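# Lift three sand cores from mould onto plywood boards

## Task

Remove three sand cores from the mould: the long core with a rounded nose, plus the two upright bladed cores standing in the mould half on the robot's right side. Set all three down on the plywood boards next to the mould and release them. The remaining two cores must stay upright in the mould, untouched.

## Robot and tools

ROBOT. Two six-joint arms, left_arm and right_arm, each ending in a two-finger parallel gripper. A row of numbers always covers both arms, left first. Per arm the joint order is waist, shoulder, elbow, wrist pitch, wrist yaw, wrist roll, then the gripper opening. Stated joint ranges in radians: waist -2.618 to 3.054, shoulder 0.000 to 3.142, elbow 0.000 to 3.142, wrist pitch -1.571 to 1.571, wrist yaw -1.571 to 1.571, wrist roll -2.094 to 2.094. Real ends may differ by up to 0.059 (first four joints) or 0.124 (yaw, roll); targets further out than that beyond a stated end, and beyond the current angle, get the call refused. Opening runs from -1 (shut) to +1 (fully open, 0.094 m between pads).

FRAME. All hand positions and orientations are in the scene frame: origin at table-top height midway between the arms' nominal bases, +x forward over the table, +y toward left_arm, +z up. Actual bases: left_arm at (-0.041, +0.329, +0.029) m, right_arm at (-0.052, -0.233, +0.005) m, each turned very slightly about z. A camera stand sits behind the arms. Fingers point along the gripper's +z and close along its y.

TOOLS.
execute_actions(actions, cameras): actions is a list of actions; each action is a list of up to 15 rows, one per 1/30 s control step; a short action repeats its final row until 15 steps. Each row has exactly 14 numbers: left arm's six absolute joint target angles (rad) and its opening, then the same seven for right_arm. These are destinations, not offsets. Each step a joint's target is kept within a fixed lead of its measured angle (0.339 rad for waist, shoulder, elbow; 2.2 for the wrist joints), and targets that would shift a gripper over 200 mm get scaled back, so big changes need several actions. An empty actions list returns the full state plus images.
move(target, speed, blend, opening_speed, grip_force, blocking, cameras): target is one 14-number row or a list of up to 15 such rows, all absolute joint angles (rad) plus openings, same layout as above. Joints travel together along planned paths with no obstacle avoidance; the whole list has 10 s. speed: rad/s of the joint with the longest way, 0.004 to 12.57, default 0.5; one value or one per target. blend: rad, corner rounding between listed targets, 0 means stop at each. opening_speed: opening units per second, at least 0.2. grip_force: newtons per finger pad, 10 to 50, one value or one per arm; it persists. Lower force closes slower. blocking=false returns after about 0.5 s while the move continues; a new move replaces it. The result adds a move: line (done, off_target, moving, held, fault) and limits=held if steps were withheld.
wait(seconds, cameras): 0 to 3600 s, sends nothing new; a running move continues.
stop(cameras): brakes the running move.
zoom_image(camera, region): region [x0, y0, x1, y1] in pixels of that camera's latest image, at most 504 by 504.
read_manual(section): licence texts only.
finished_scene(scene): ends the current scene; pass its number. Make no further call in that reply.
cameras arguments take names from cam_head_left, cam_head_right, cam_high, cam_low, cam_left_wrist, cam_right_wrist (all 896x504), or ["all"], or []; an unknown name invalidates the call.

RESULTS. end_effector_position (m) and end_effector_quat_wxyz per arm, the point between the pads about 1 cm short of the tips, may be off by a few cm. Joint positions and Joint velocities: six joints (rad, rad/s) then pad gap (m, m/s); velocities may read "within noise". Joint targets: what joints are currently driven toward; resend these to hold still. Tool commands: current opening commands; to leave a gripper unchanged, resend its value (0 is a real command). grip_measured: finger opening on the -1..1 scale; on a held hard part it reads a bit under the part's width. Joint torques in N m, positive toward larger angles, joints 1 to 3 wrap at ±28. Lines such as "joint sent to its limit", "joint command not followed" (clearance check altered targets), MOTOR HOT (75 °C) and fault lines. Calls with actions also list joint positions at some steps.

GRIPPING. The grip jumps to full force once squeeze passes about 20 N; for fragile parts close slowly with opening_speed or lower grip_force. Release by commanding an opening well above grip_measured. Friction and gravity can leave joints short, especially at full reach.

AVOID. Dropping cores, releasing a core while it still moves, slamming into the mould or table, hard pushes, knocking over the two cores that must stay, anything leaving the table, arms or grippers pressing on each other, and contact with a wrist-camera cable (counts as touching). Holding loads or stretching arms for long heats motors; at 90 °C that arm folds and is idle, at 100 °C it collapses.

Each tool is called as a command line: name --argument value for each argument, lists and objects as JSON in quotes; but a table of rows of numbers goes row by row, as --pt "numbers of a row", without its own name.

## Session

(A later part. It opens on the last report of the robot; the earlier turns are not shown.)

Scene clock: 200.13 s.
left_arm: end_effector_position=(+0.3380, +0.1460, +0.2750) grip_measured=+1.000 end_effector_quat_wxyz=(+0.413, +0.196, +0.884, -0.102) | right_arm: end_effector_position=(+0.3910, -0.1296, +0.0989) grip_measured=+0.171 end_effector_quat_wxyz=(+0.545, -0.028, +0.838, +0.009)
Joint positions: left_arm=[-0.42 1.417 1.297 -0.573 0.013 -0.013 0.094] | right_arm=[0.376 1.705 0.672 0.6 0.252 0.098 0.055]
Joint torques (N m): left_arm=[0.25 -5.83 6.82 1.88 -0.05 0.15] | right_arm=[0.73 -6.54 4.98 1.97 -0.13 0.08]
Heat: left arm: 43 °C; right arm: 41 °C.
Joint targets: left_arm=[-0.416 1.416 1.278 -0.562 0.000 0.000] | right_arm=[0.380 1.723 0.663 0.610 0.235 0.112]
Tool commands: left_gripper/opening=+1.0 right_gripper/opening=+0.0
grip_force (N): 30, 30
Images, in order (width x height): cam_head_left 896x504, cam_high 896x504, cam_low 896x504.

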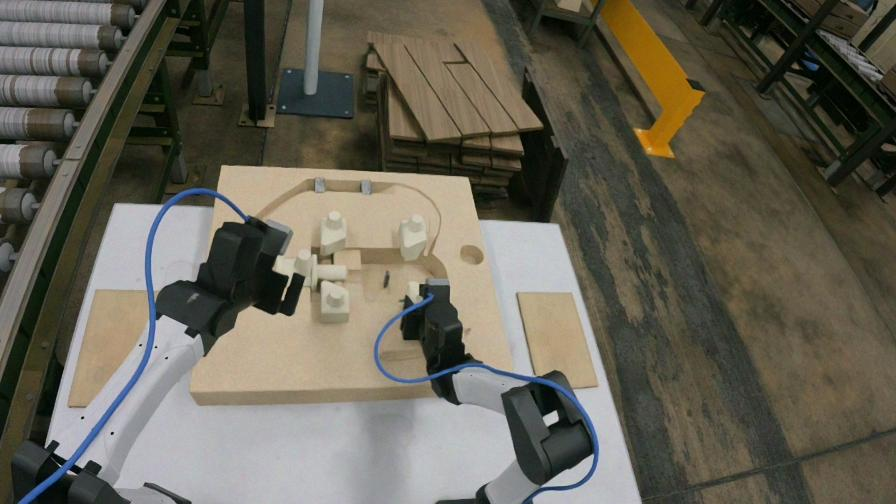

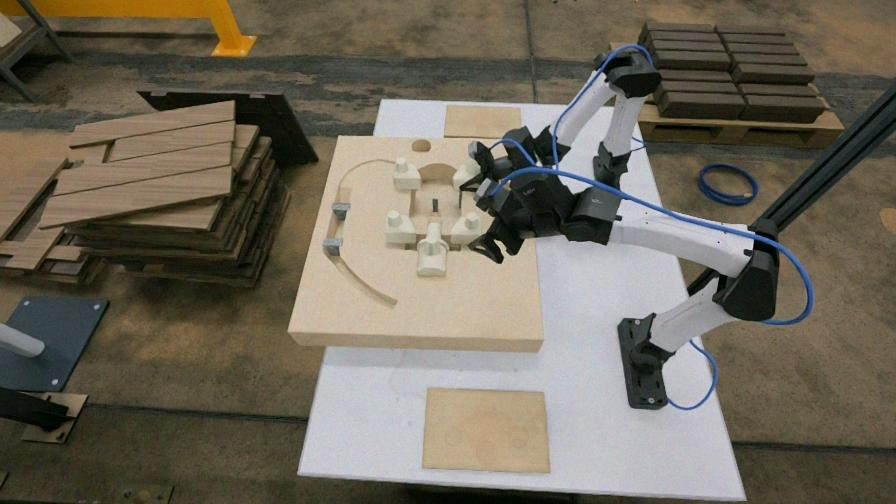

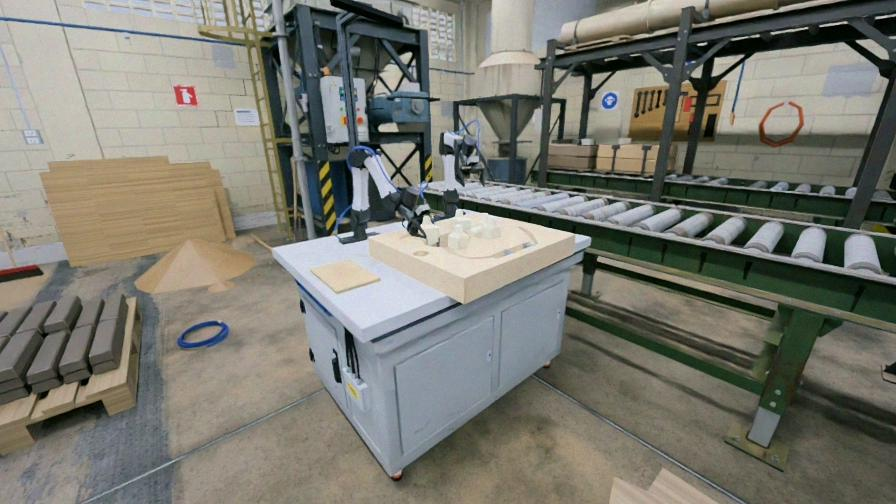

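move --target '[-0.416,1.416,1.278,-0.562,0,0,1,0.38,1.46,0.926,0.084,0.235,0.112,0.0]' --speed 0.3 --grip_force 50 --cameras '["cam_right_wrist","cam_low","cam_high"]'

zoom_image --camera "cam_low" --region '[380, 150, 540, 270]'

zoom_image --camera "cam_high" --region '[410, 100, 570, 220]'

Scene clock: 207.97 s.
left_arm: end_effector_position=(+0.3380, +0.1460, +0.2750) grip_measured=+1.000 end_effector_quat_wxyz=(+0.413, +0.196, +0.884, -0.102) | right_arm: end_effector_position=(+0.3772, -0.1324, +0.1561) grip_measured=+0.154 end_effector_quat_wxyz=(+0.483, -0.042, +0.874, -0.004)
Joint positions: left_arm=[-0.42 1.417 1.297 -0.573 0.013 -0.013 0.094] | right_arm=[0.376 1.498 0.883 0.034 0.242 0.098 0.054]
Joint torques (N m): left_arm=[0.34 -5.83 6.75 1.88 -0.06 0.13] | right_arm=[0.66 -11.41 10.04 2.21 0.01 0.06]
Motor temperatures (°C): left_arm=[24 38 43 37 23 23 25] | right_arm=[25 34 41 42 21 25 22]
Heat: left arm: 43 °C; right arm: 42 °C.
Joint targets: left_arm=[-0.416 1.416 1.278 -0.562 0.000 0.000] | right_arm=[0.380 1.460 0.926 0.084 0.235 0.112]
move: off_target (right_arm); right_arm: the wrist pitch is farthest, 0.050 rad from its target
Images, in order (width x height): cam_high 896x504, cam_low 896x504, cam_right_wrist 896x504.

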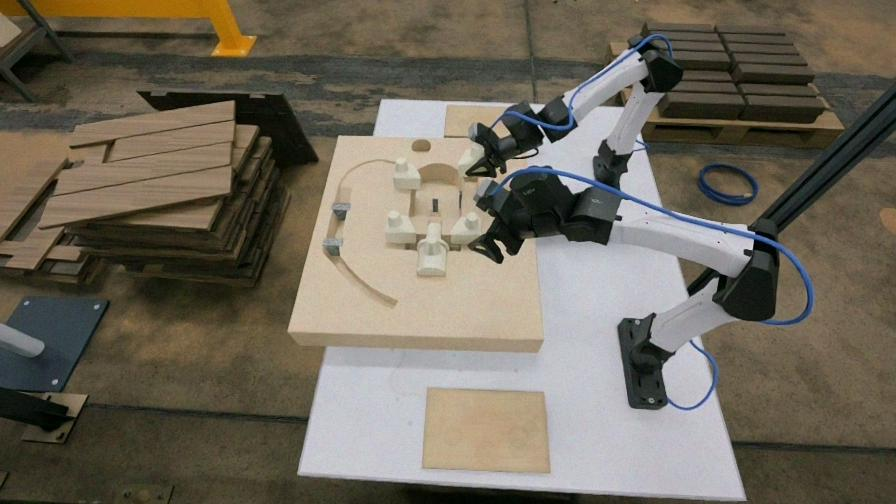

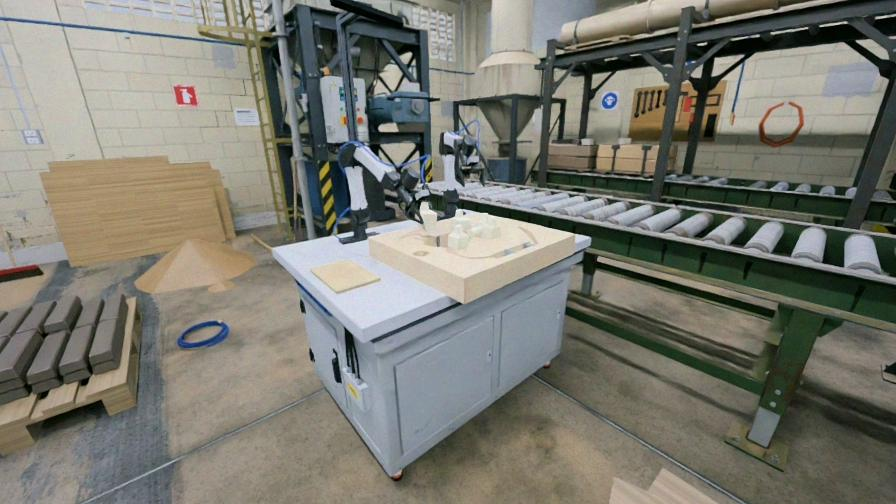

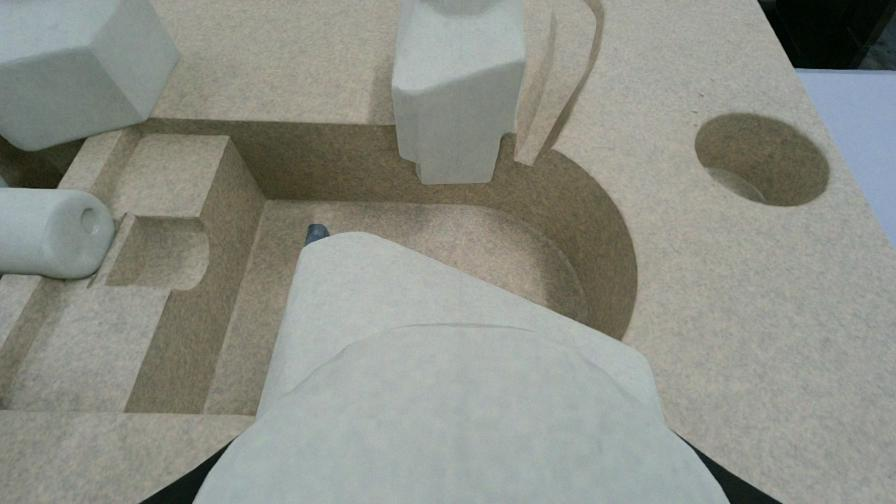

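Scaled by 3.150 from the camera's image (finer frame: 1280x720).

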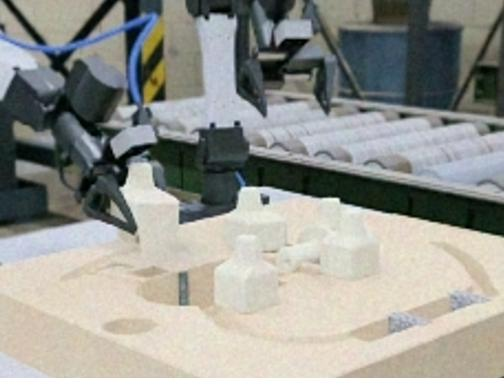

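Scaled by 3.150 from the camera's image (finer frame: 1280x720).

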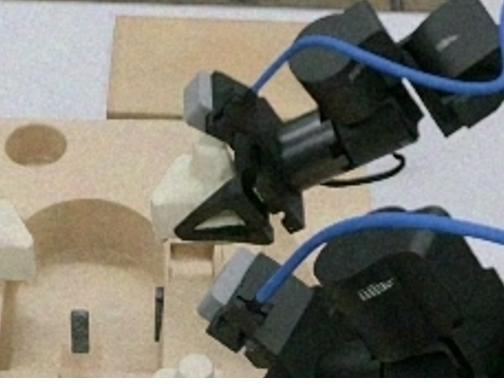

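move --pt "-0.416 1.416 1.278 -0.562 0 0 1 0.38 1.25 1.27 -0.545 0.235 0.112 0.0" --pt "-0.416 1.416 1.278 -0.562 0 0 1 -0.616 2.05 2.22 -1.25 -0.11 -0.63 0.0" --speed 0.6 --blend 0.15 --cameras '["cam_right_wrist","cam_low","cam_head_right","cam_high"]'

zoom_image --camera "cam_low" --region '[300, 150, 460, 290]'

zoom_image --camera "cam_high" --region '[400, 60, 560, 180]'

Scene clock: 239.37 s.
left_arm: end_effector_position=(+0.3380, +0.1460, +0.2750) grip_measured=+1.000 end_effector_quat_wxyz=(+0.413, +0.196, +0.884, -0.102) | right_arm: end_effector_position=(+0.3348, -0.5190, +0.2215) grip_measured=+0.154 end_effector_quat_wxyz=(+0.200, +0.016, +0.975, -0.095)
Joint positions: left_arm=[-0.42 1.417 1.297 -0.573 0.013 -0.013 0.094] | right_arm=[-0.62 2.046 2.18 -1.268 -0.09 -0.617 0.054]
Joint torques (N m): left_arm=[0.32 -5.81 6.83 1.9 -0.07 0.13] | right_arm=[0.53 -12.01 9.28 1.28 -0.34 -0.18]
Motor temperatures (°C): left_arm=[24 38 42 38 23 23 25] | right_arm=[25 37 48 43 21 25 24]
Heat: left arm: 42 °C; right arm: 48 °C.
Joint targets: left_arm=[-0.416 1.416 1.278 -0.562 0.000 0.000] | right_arm=[-0.616 2.050 2.220 -1.250 -0.110 -0.630]
move: off_target (right_arm); right_arm: the elbow is farthest, 0.040 rad from its target
Images, in order (width x height): cam_head_right 896x504, cam_high 896x504, cam_low 896x504, cam_right_wrist 896x504.

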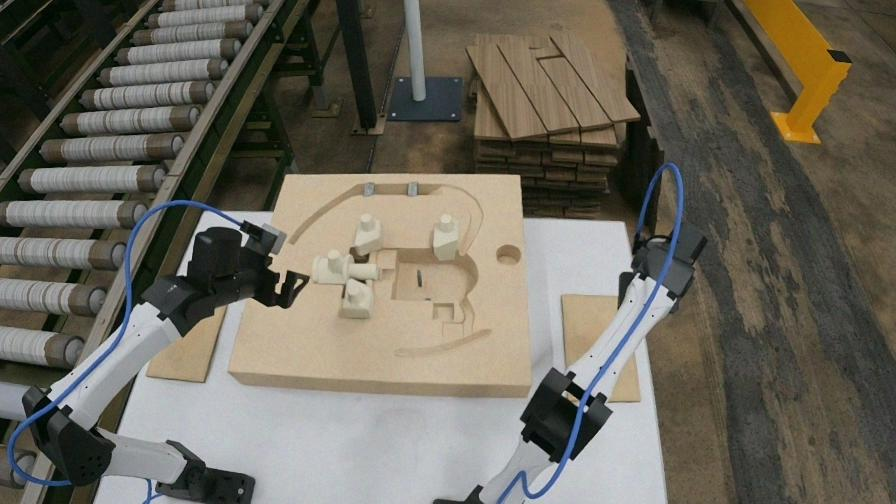

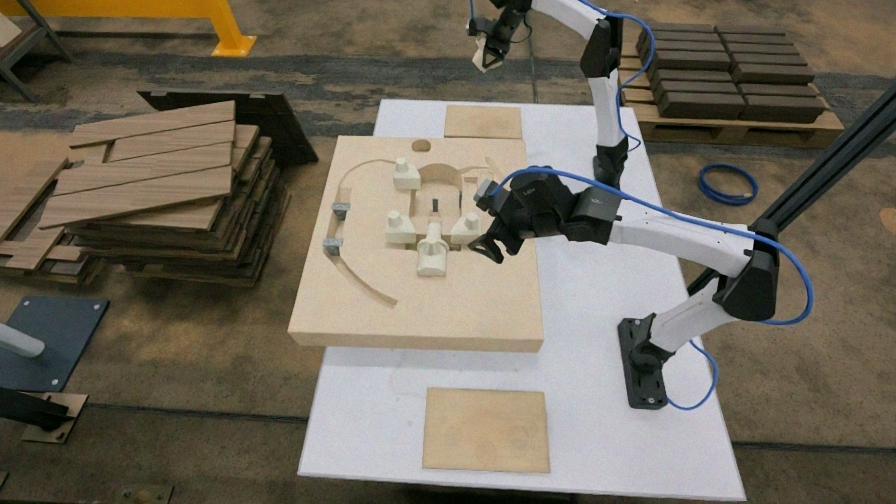

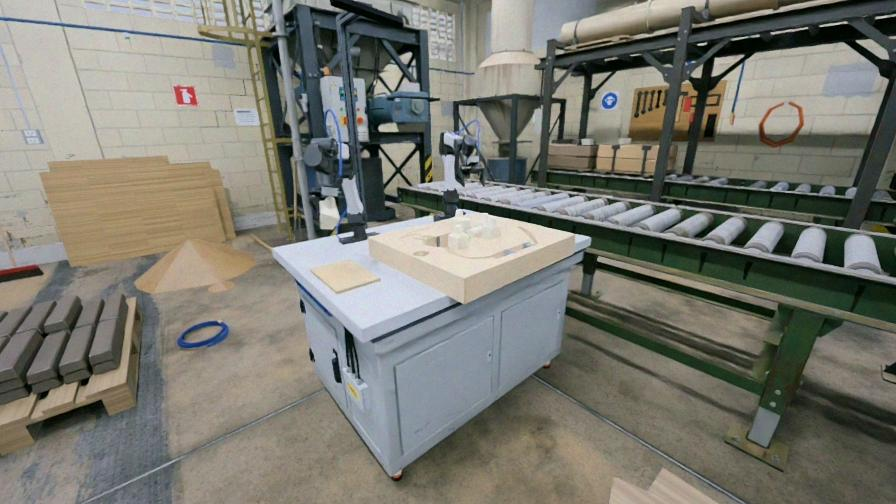

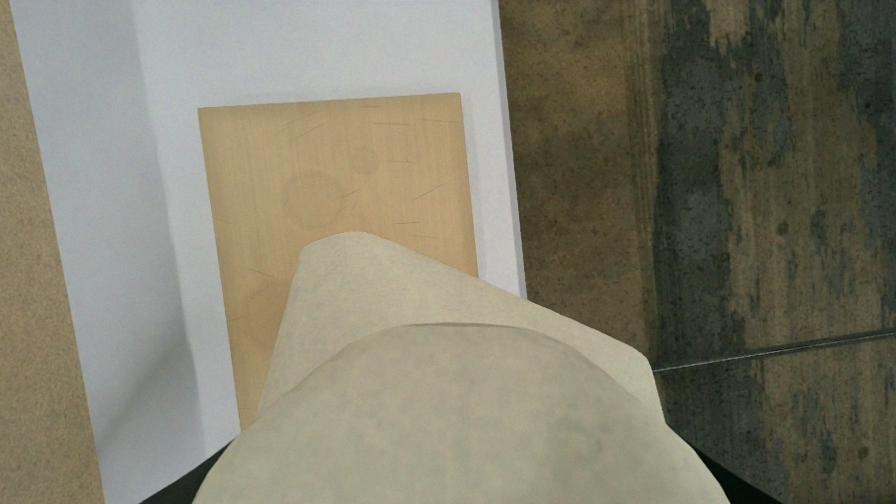

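Scaled by 3.150 from the camera's image (finer frame: 1280x720).

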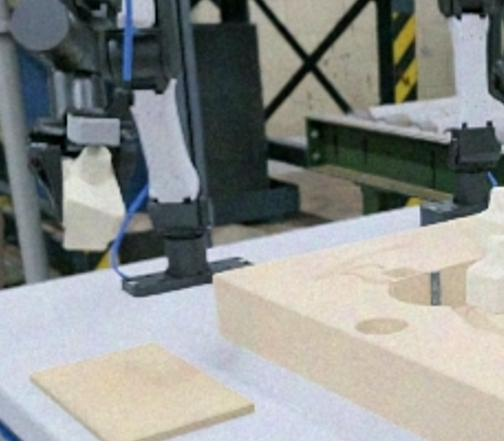

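Scaled by 3.150 from the camera's image (finer frame: 1280x720).

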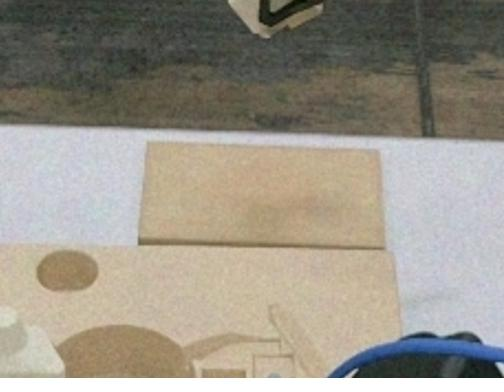

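move --target '[-0.416,1.416,1.278,-0.562,0,0,1,-0.655,2.306,2.285,-1.38,-0.08,-0.67,0.0]' --speed 0.5 --cameras '["cam_right_wrist","cam_low","cam_high"]'

zoom_image --camera "cam_low" --region '[300, 150, 460, 290]'

zoom_image --camera "cam_high" --region '[400, 20, 560, 160]'

Scene clock: 259.90 s.
left_arm: end_effector_position=(+0.3380, +0.1460, +0.2750) grip_measured=+1.000 end_effector_quat_wxyz=(+0.413, +0.196, +0.884, -0.102) | right_arm: end_effector_position=(+0.3231, -0.5319, +0.1147) grip_measured=+0.154 end_effector_quat_wxyz=(+0.078, +0.020, +0.997, -0.011)
Joint positions: left_arm=[-0.42 1.417 1.297 -0.573 0.013 -0.013 0.094] | right_arm=[-0.653 2.307 2.249 -1.377 -0.082 -0.657 0.054]
Joint torques (N m): left_arm=[0.21 -5.82 6.8 1.89 -0.05 0.12] | right_arm=[0.1 -14.5 8.61 0.5 -0.09 -0.17]
Motor temperatures (°C): left_arm=[24 38 42 38 22 23 25] | right_arm=[25 42 47 39 21 25 24]
Heat: left arm: 42 °C; right arm: 47 °C.
Joint targets: left_arm=[-0.416 1.416 1.278 -0.562 0.000 0.000] | right_arm=[-0.655 2.306 2.285 -1.380 -0.080 -0.670]
move: off_target (right_arm); right_arm: the elbow is farthest, 0.036 rad from its target
Images, in order (width x height): cam_high 896x504, cam_low 896x504, cam_right_wrist 896x504.

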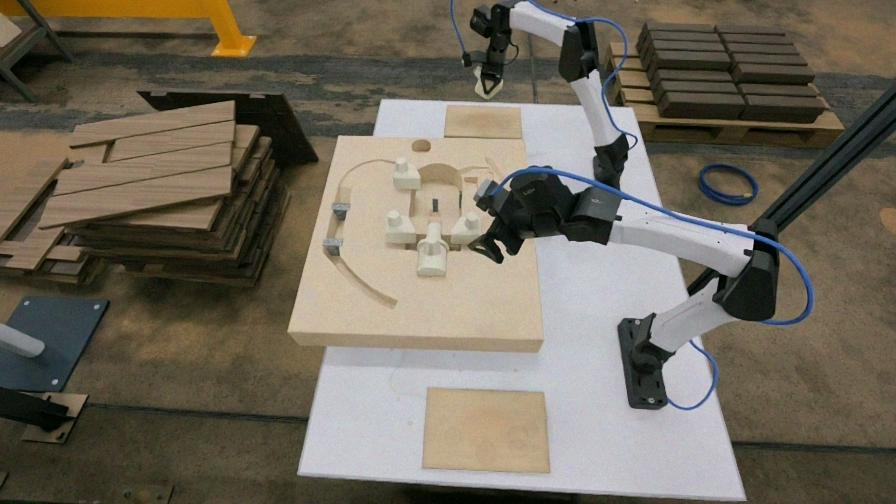

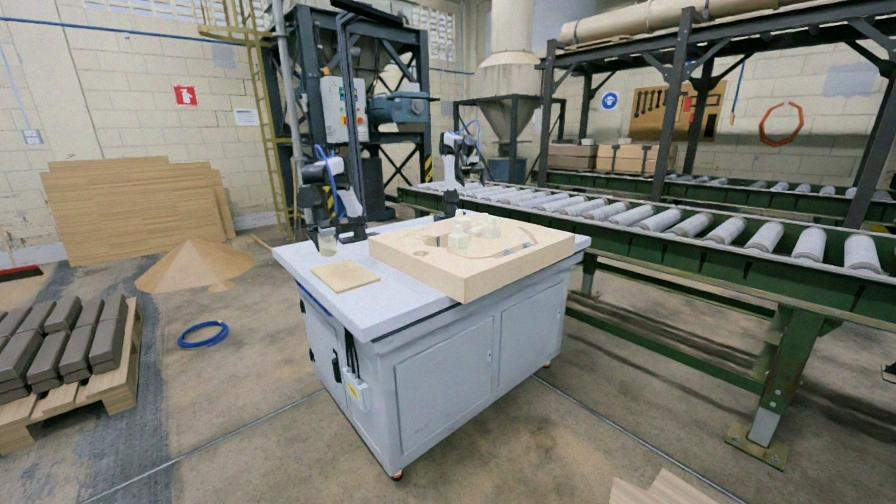

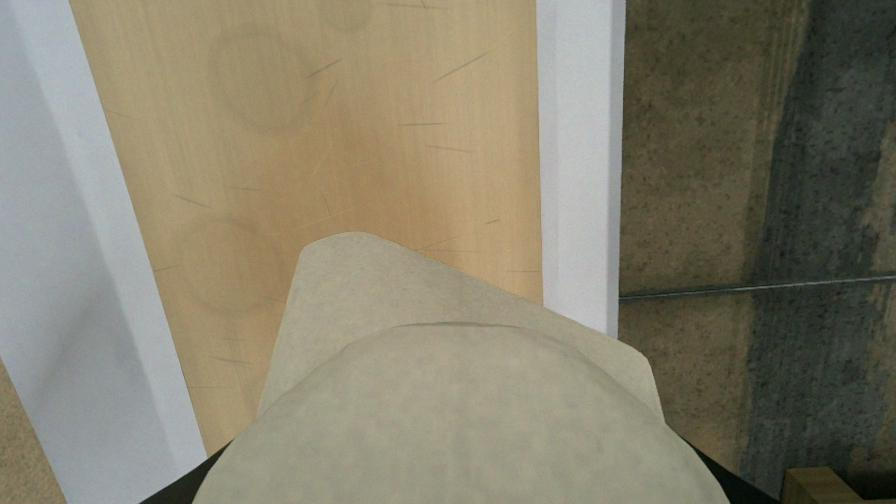

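Scaled by 3.150 from the camera's image (finer frame: 1280x720).

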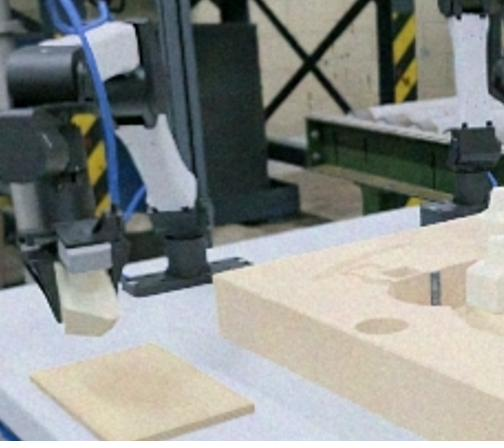

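Scaled by 3.150 from the camera's image (finer frame: 1280x720).

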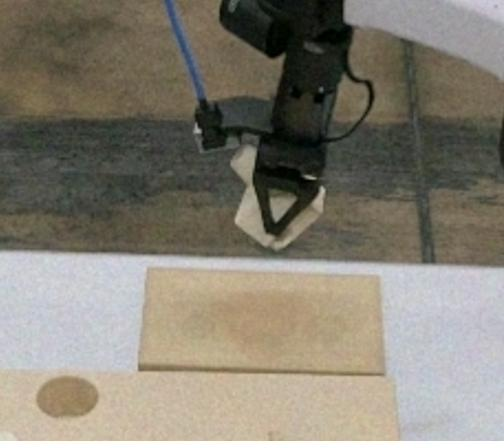

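zoom_image --camera "cam_high" --region '[455, 50, 525, 110]'

zoom_image --camera "cam_low" --region '[300, 210, 360, 270]'

Scaled by 7.200 from the camera's image (finer frame: 1280x720).

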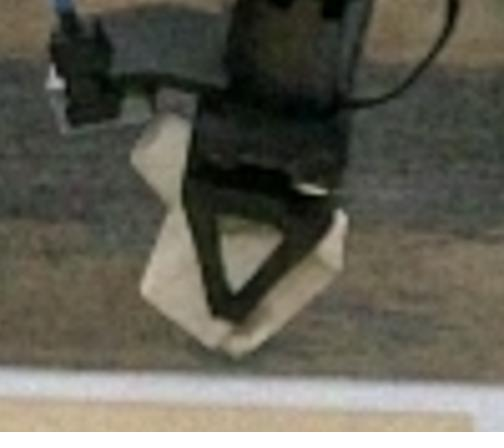

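Scaled by 8.400 from the camera's image (finer frame: 1280x720).

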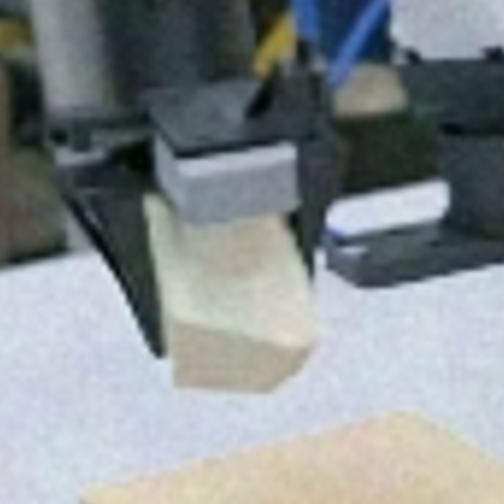

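move --target '[-0.416,1.416,1.278,-0.562,0,0,1,-0.7,2.306,2.285,-1.57,-0.01,-0.70,0.0]' --speed 0.4 --cameras '["cam_high"]'

zoom_image --camera "cam_high" --region '[455, 50, 525, 120]'

Scene clock: 280.50 s.
left_arm: end_effector_position=(+0.3380, +0.1460, +0.2750) grip_measured=+1.000 end_effector_quat_wxyz=(+0.413, +0.196, +0.884, -0.102) | right_arm: end_effector_position=(+0.2698, -0.5278, +0.1121) grip_measured=+0.154 end_effector_quat_wxyz=(-0.009, +0.031, +0.999, +0.019)
Joint positions: left_arm=[-0.42 1.417 1.297 -0.573 0.013 -0.013 0.094] | right_arm=[-0.699 2.307 2.249 -1.551 -0.017 -0.686 0.054]
Joint torques (N m): left_arm=[0.32 -5.87 6.74 1.91 -0.05 0.14] | right_arm=[0.42 -14.13 8.4 0.03 -0.02 -0.19]
Heat: left arm: 42 °C; right arm: 45 °C.
Joint targets: left_arm=[-0.416 1.416 1.278 -0.562 0.000 0.000] | right_arm=[-0.700 2.306 2.285 -1.568 -0.010 -0.700]
joint sent to its limit (right arm) — the wrist pitch, lower limit.
move: off_target (right_arm); right_arm: the elbow is farthest, 0.036 rad from its target

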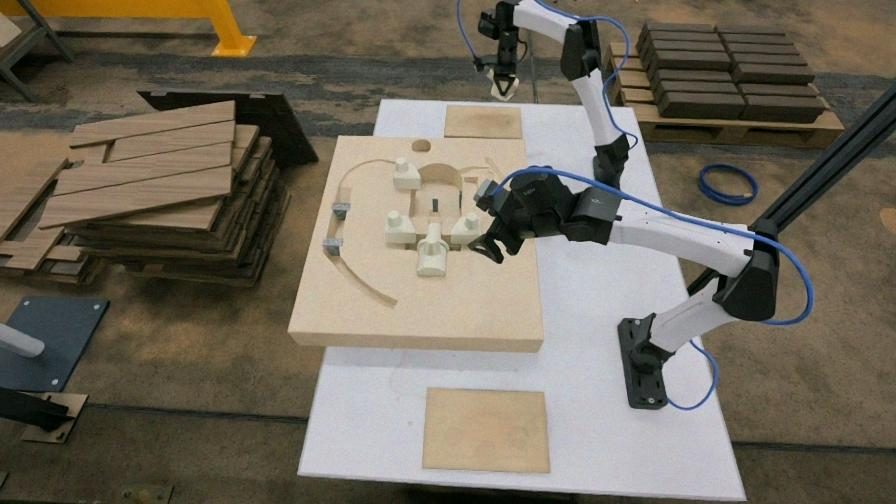

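Scaled by 7.200 from the camera's image (finer frame: 1280x720).

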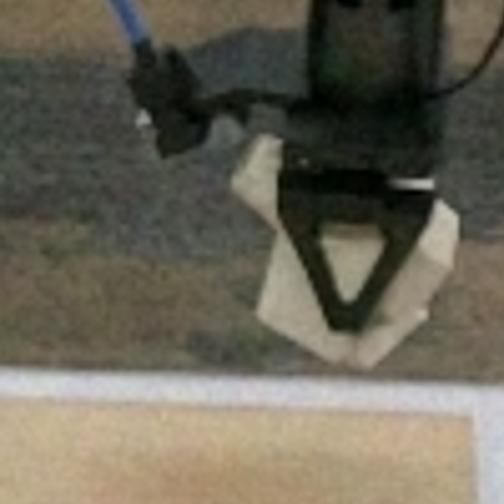

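move --target '[-0.416,1.416,1.278,-0.562,0,0,1,-0.7,2.42,2.285,-1.57,-0.01,-0.70,0.0]' --speed 0.3 --cameras '["cam_high"]'

zoom_image --camera "cam_high" --region '[455, 60, 525, 130]'

Scene clock: 287.00 s.
left_arm: end_effector_position=(+0.3380, +0.1460, +0.2750) grip_measured=+1.000 end_effector_quat_wxyz=(+0.413, +0.196, +0.884, -0.102) | right_arm: end_effector_position=(+0.2685, -0.5267, +0.0686) grip_measured=+0.154 end_effector_quat_wxyz=(-0.048, +0.031, +0.997, +0.053)
Joint positions: left_arm=[-0.42 1.417 1.297 -0.573 0.013 -0.013 0.094] | right_arm=[-0.699 2.417 2.258 -1.553 -0.017 -0.687 0.054]
Joint torques (N m): left_arm=[0.29 -5.83 6.75 1.9 -0.06 0.11] | right_arm=[0.21 -14.64 7.75 -0.11 0.01 -0.24]
Heat: left arm: 42 °C; right arm: 45 °C.
Joint targets: left_arm=[-0.416 1.416 1.278 -0.562 0.000 0.000] | right_arm=[-0.700 2.420 2.285 -1.568 -0.010 -0.700]
joint sent to its limit (right arm) — the wrist pitch, lower limit.
move: done

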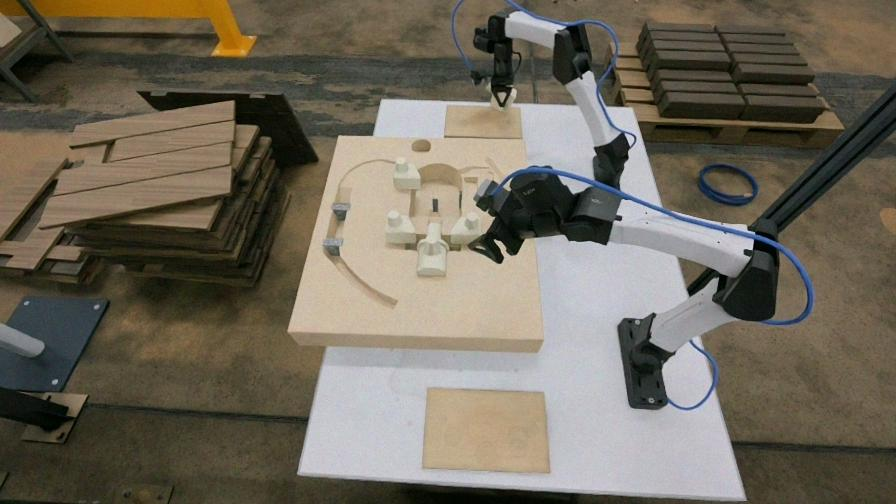

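Scaled by 7.200 from the camera's image (finer frame: 1280x720).

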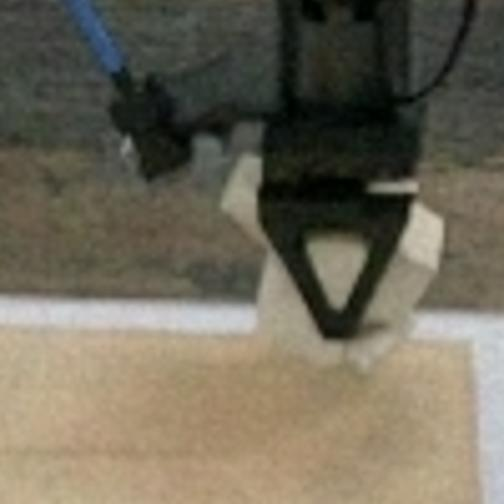

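move --target '[-0.416,1.416,1.278,-0.562,0,0,1,-0.7,2.46,2.285,-1.57,-0.01,-0.70,0.0]' --speed 0.15 --cameras '["cam_high"]'

zoom_image --camera "cam_high" --region '[455, 60, 525, 130]'

Scene clock: 293.90 s.
left_arm: end_effector_position=(+0.3380, +0.1460, +0.2750) grip_measured=+1.000 end_effector_quat_wxyz=(+0.413, +0.196, +0.884, -0.102) | right_arm: end_effector_position=(+0.2670, -0.5254, +0.0545) grip_measured=+0.154 end_effector_quat_wxyz=(-0.060, +0.032, +0.996, +0.064)
Joint positions: left_arm=[-0.42 1.417 1.297 -0.573 0.013 -0.013 0.094] | right_arm=[-0.699 2.451 2.258 -1.553 -0.017 -0.687 0.054]
Joint torques (N m): left_arm=[0.32 -5.89 6.76 1.89 -0.06 0.15] | right_arm=[0.34 -14.26 7.71 -0.18 0.06 -0.17]
Heat: left arm: 41 °C; right arm: 46 °C.
Joint targets: left_arm=[-0.416 1.416 1.278 -0.562 0.000 0.000] | right_arm=[-0.700 2.460 2.285 -1.568 -0.010 -0.700]
joint sent to its limit (right arm) — the wrist pitch, lower limit.
move: done

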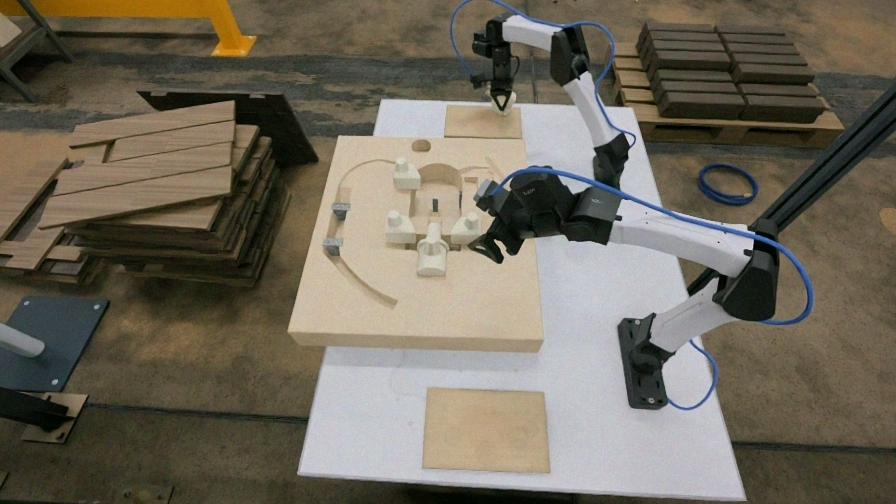

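Scaled by 7.200 from the camera's image (finer frame: 1280x720).

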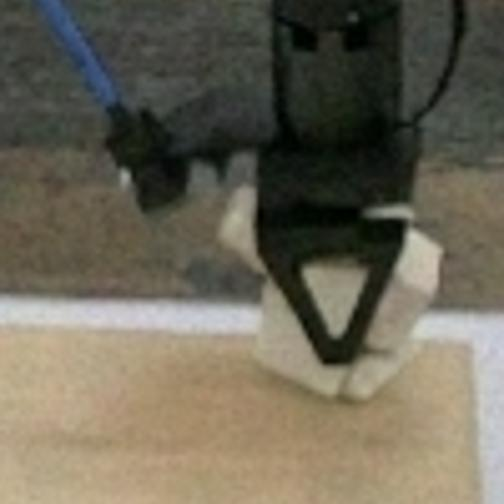

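move --target '[-0.416,1.416,1.278,-0.562,0,0,1,-0.7,2.5,2.285,-1.57,-0.01,-0.70,0.0]' --speed 0.1 --cameras '["cam_high","cam_low"]'

zoom_image --camera "cam_high" --region '[455, 60, 525, 130]'

zoom_image --camera "cam_low" --region '[290, 200, 390, 300]'

Scene clock: 298.57 s.
left_arm: end_effector_position=(+0.3380, +0.1460, +0.2750) grip_measured=+1.000 end_effector_quat_wxyz=(+0.413, +0.196, +0.884, -0.102) | right_arm: end_effector_position=(+0.2659, -0.5243, +0.0436) grip_measured=+0.154 end_effector_quat_wxyz=(-0.071, +0.032, +0.994, +0.073)
Joint positions: left_arm=[-0.42 1.417 1.297 -0.573 0.013 -0.013 0.094] | right_arm=[-0.699 2.48 2.262 -1.555 -0.017 -0.687 0.054]
Joint torques (N m): left_arm=[0.27 -5.79 6.75 1.9 -0.06 0.13] | right_arm=[0.24 -13.22 7.06 -0.21 0.03 -0.21]
Motor temperatures (°C): left_arm=[24 38 41 39 22 23 25] | right_arm=[25 47 45 35 21 25 24]
Heat: left arm: 41 °C; right arm: 47 °C.
Joint targets: left_arm=[-0.416 1.416 1.278 -0.562 0.000 0.000] | right_arm=[-0.700 2.500 2.285 -1.568 -0.010 -0.700]
joint sent to its limit (right arm) — the wrist pitch, lower limit.
move: done

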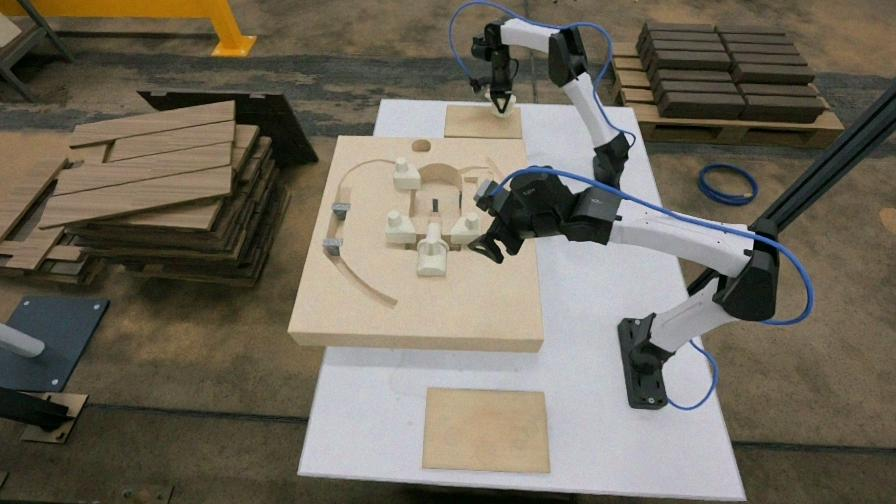

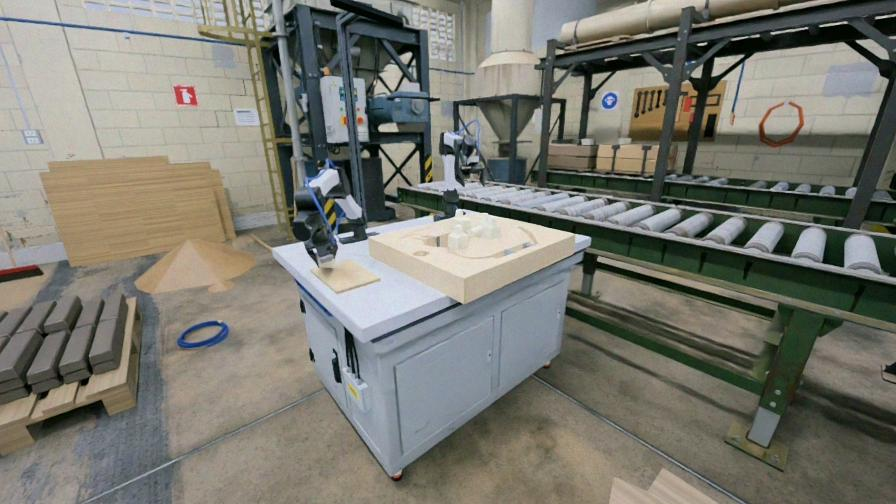

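Scaled by 7.200 from the camera's image (finer frame: 1280x720).

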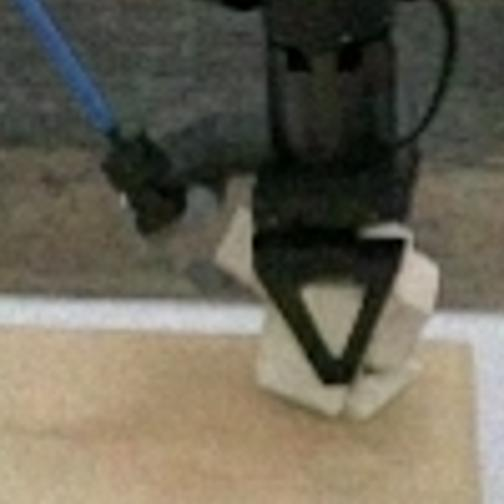

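Scaled by 5.040 from the camera's image (finer frame: 1280x720).

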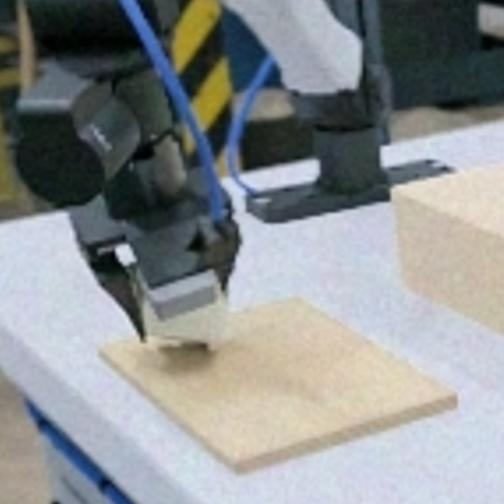

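move --target '[-0.416,1.416,1.278,-0.562,0,0,1,-0.7,2.51,2.285,-1.57,-0.01,-0.70,0.16]' --speed 0.1 --grip_force 10 --opening_speed 0.3 --cameras '["cam_high"]'

zoom_image --camera "cam_high" --region '[455, 60, 525, 130]'

Scene clock: 304.17 s.
left_arm: end_effector_position=(+0.3380, +0.1460, +0.2750) grip_measured=+1.000 end_effector_quat_wxyz=(+0.413, +0.196, +0.884, -0.102) | right_arm: end_effector_position=(+0.2660, -0.5245, +0.0433) grip_measured=+0.173 end_effector_quat_wxyz=(-0.071, +0.032, +0.994, +0.073)
Joint positions: left_arm=[-0.42 1.417 1.297 -0.573 0.013 -0.013 0.094] | right_arm=[-0.699 2.481 2.264 -1.556 -0.017 -0.687 0.055]
Joint torques (N m): left_arm=[0.25 -5.91 6.79 1.91 -0.06 0.14] | right_arm=[0.27 -12.41 7.15 -0.21 0.05 -0.2]
Heat: left arm: 41 °C; right arm: 46 °C.
Joint targets: left_arm=[-0.416 1.416 1.278 -0.562 0.000 0.000] | right_arm=[-0.700 2.510 2.285 -1.568 -0.010 -0.700]
joint sent to its limit (right arm) — the wrist pitch, lower limit.
grip_force (N): 10, 10
move: done

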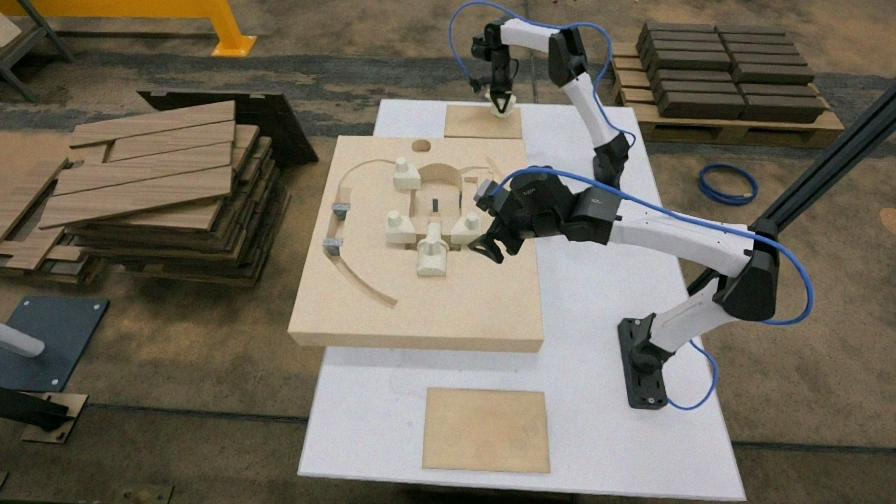

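Scaled by 7.200 from the camera's image (finer frame: 1280x720).

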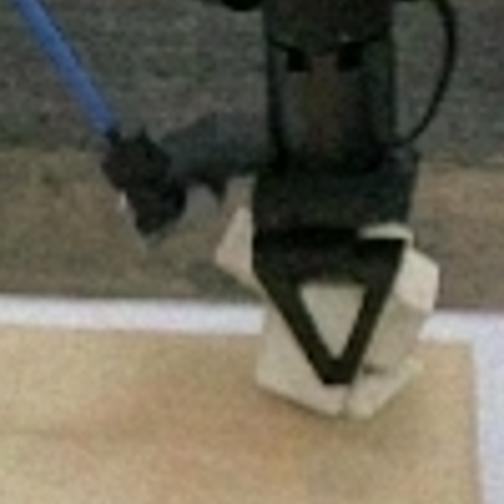

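Open slowly.

move --target '[-0.416,1.416,1.278,-0.562,0,0,1,-0.7,2.49,2.285,-1.57,-0.01,-0.70,0.45]' --speed 0.1 --opening_speed 0.3 --cameras '["cam_high","cam_right_wrist","cam_low"]'

zoom_image --camera "cam_high" --region '[455, 60, 525, 130]'

Scene clock: 308.50 s.
left_arm: end_effector_position=(+0.3380, +0.1460, +0.2750) grip_measured=+1.000 end_effector_quat_wxyz=(+0.413, +0.196, +0.884, -0.102) | right_arm: end_effector_position=(+0.2652, -0.5258, +0.0436) grip_measured=+0.448 end_effector_quat_wxyz=(-0.072, +0.032, +0.994, +0.070)
Joint positions: left_arm=[-0.42 1.417 1.297 -0.573 0.013 -0.013 0.094] | right_arm=[-0.701 2.481 2.265 -1.556 -0.012 -0.687 0.068]
Joint torques (N m): left_arm=[0.31 -5.82 6.8 1.91 -0.06 0.12] | right_arm=[0.25 -14.31 7.1 -0.22 -0.04 -0.23]
Heat: left arm: 41 °C; right arm: 46 °C.
Joint targets: left_arm=[-0.416 1.416 1.278 -0.562 0.000 0.000] | right_arm=[-0.700 2.490 2.285 -1.568 -0.010 -0.700]
joint sent to its limit (right arm) — the wrist pitch, lower limit.
grip_force (N): 10, 10
move: done
Images, in order (width x height): cam_high 896x504, cam_low 896x504, cam_right_wrist 896x504.

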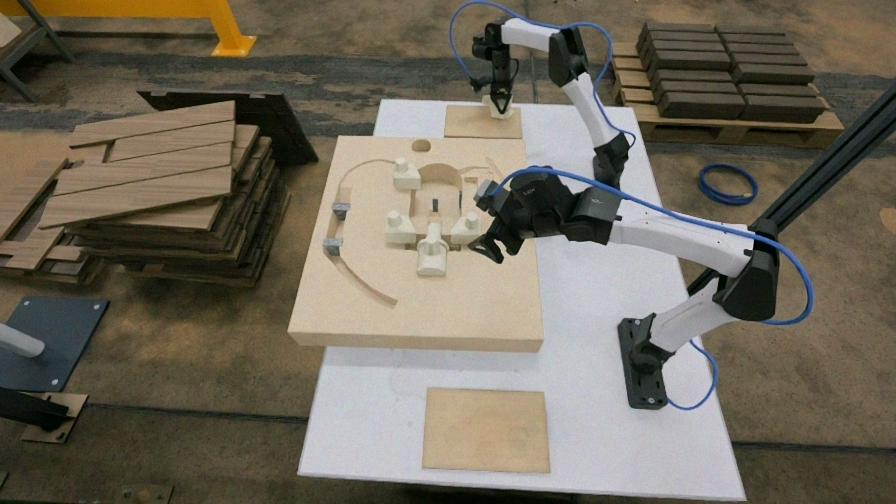

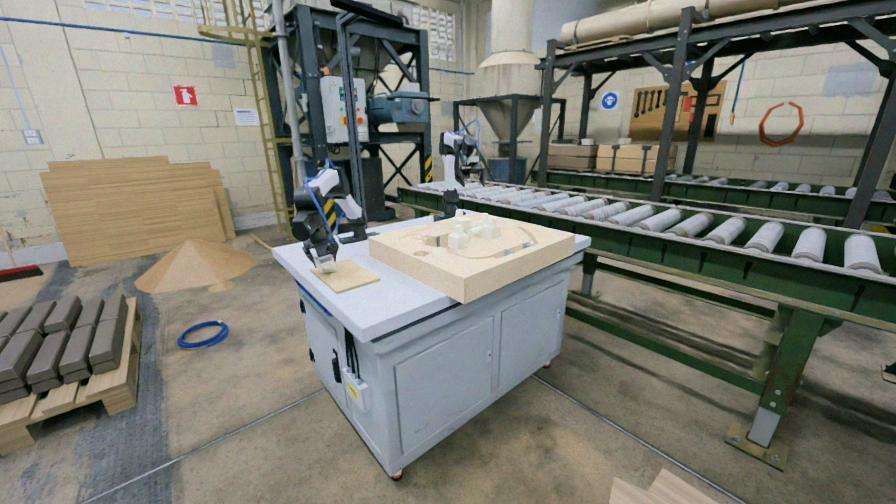

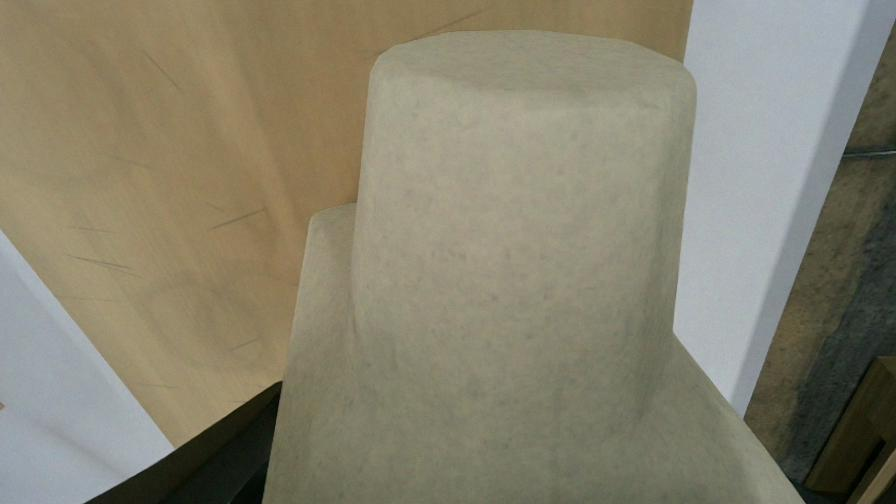

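Scaled by 7.200 from the camera's image (finer frame: 1280x720).

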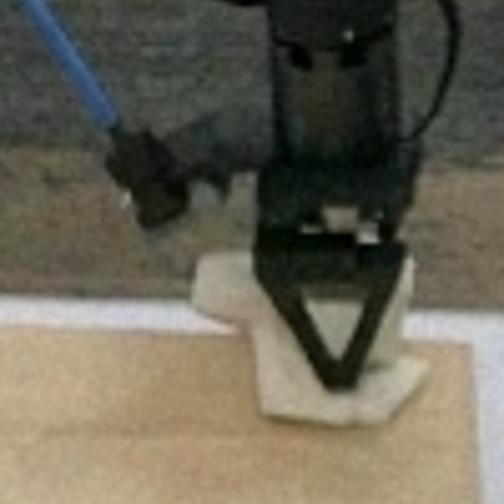

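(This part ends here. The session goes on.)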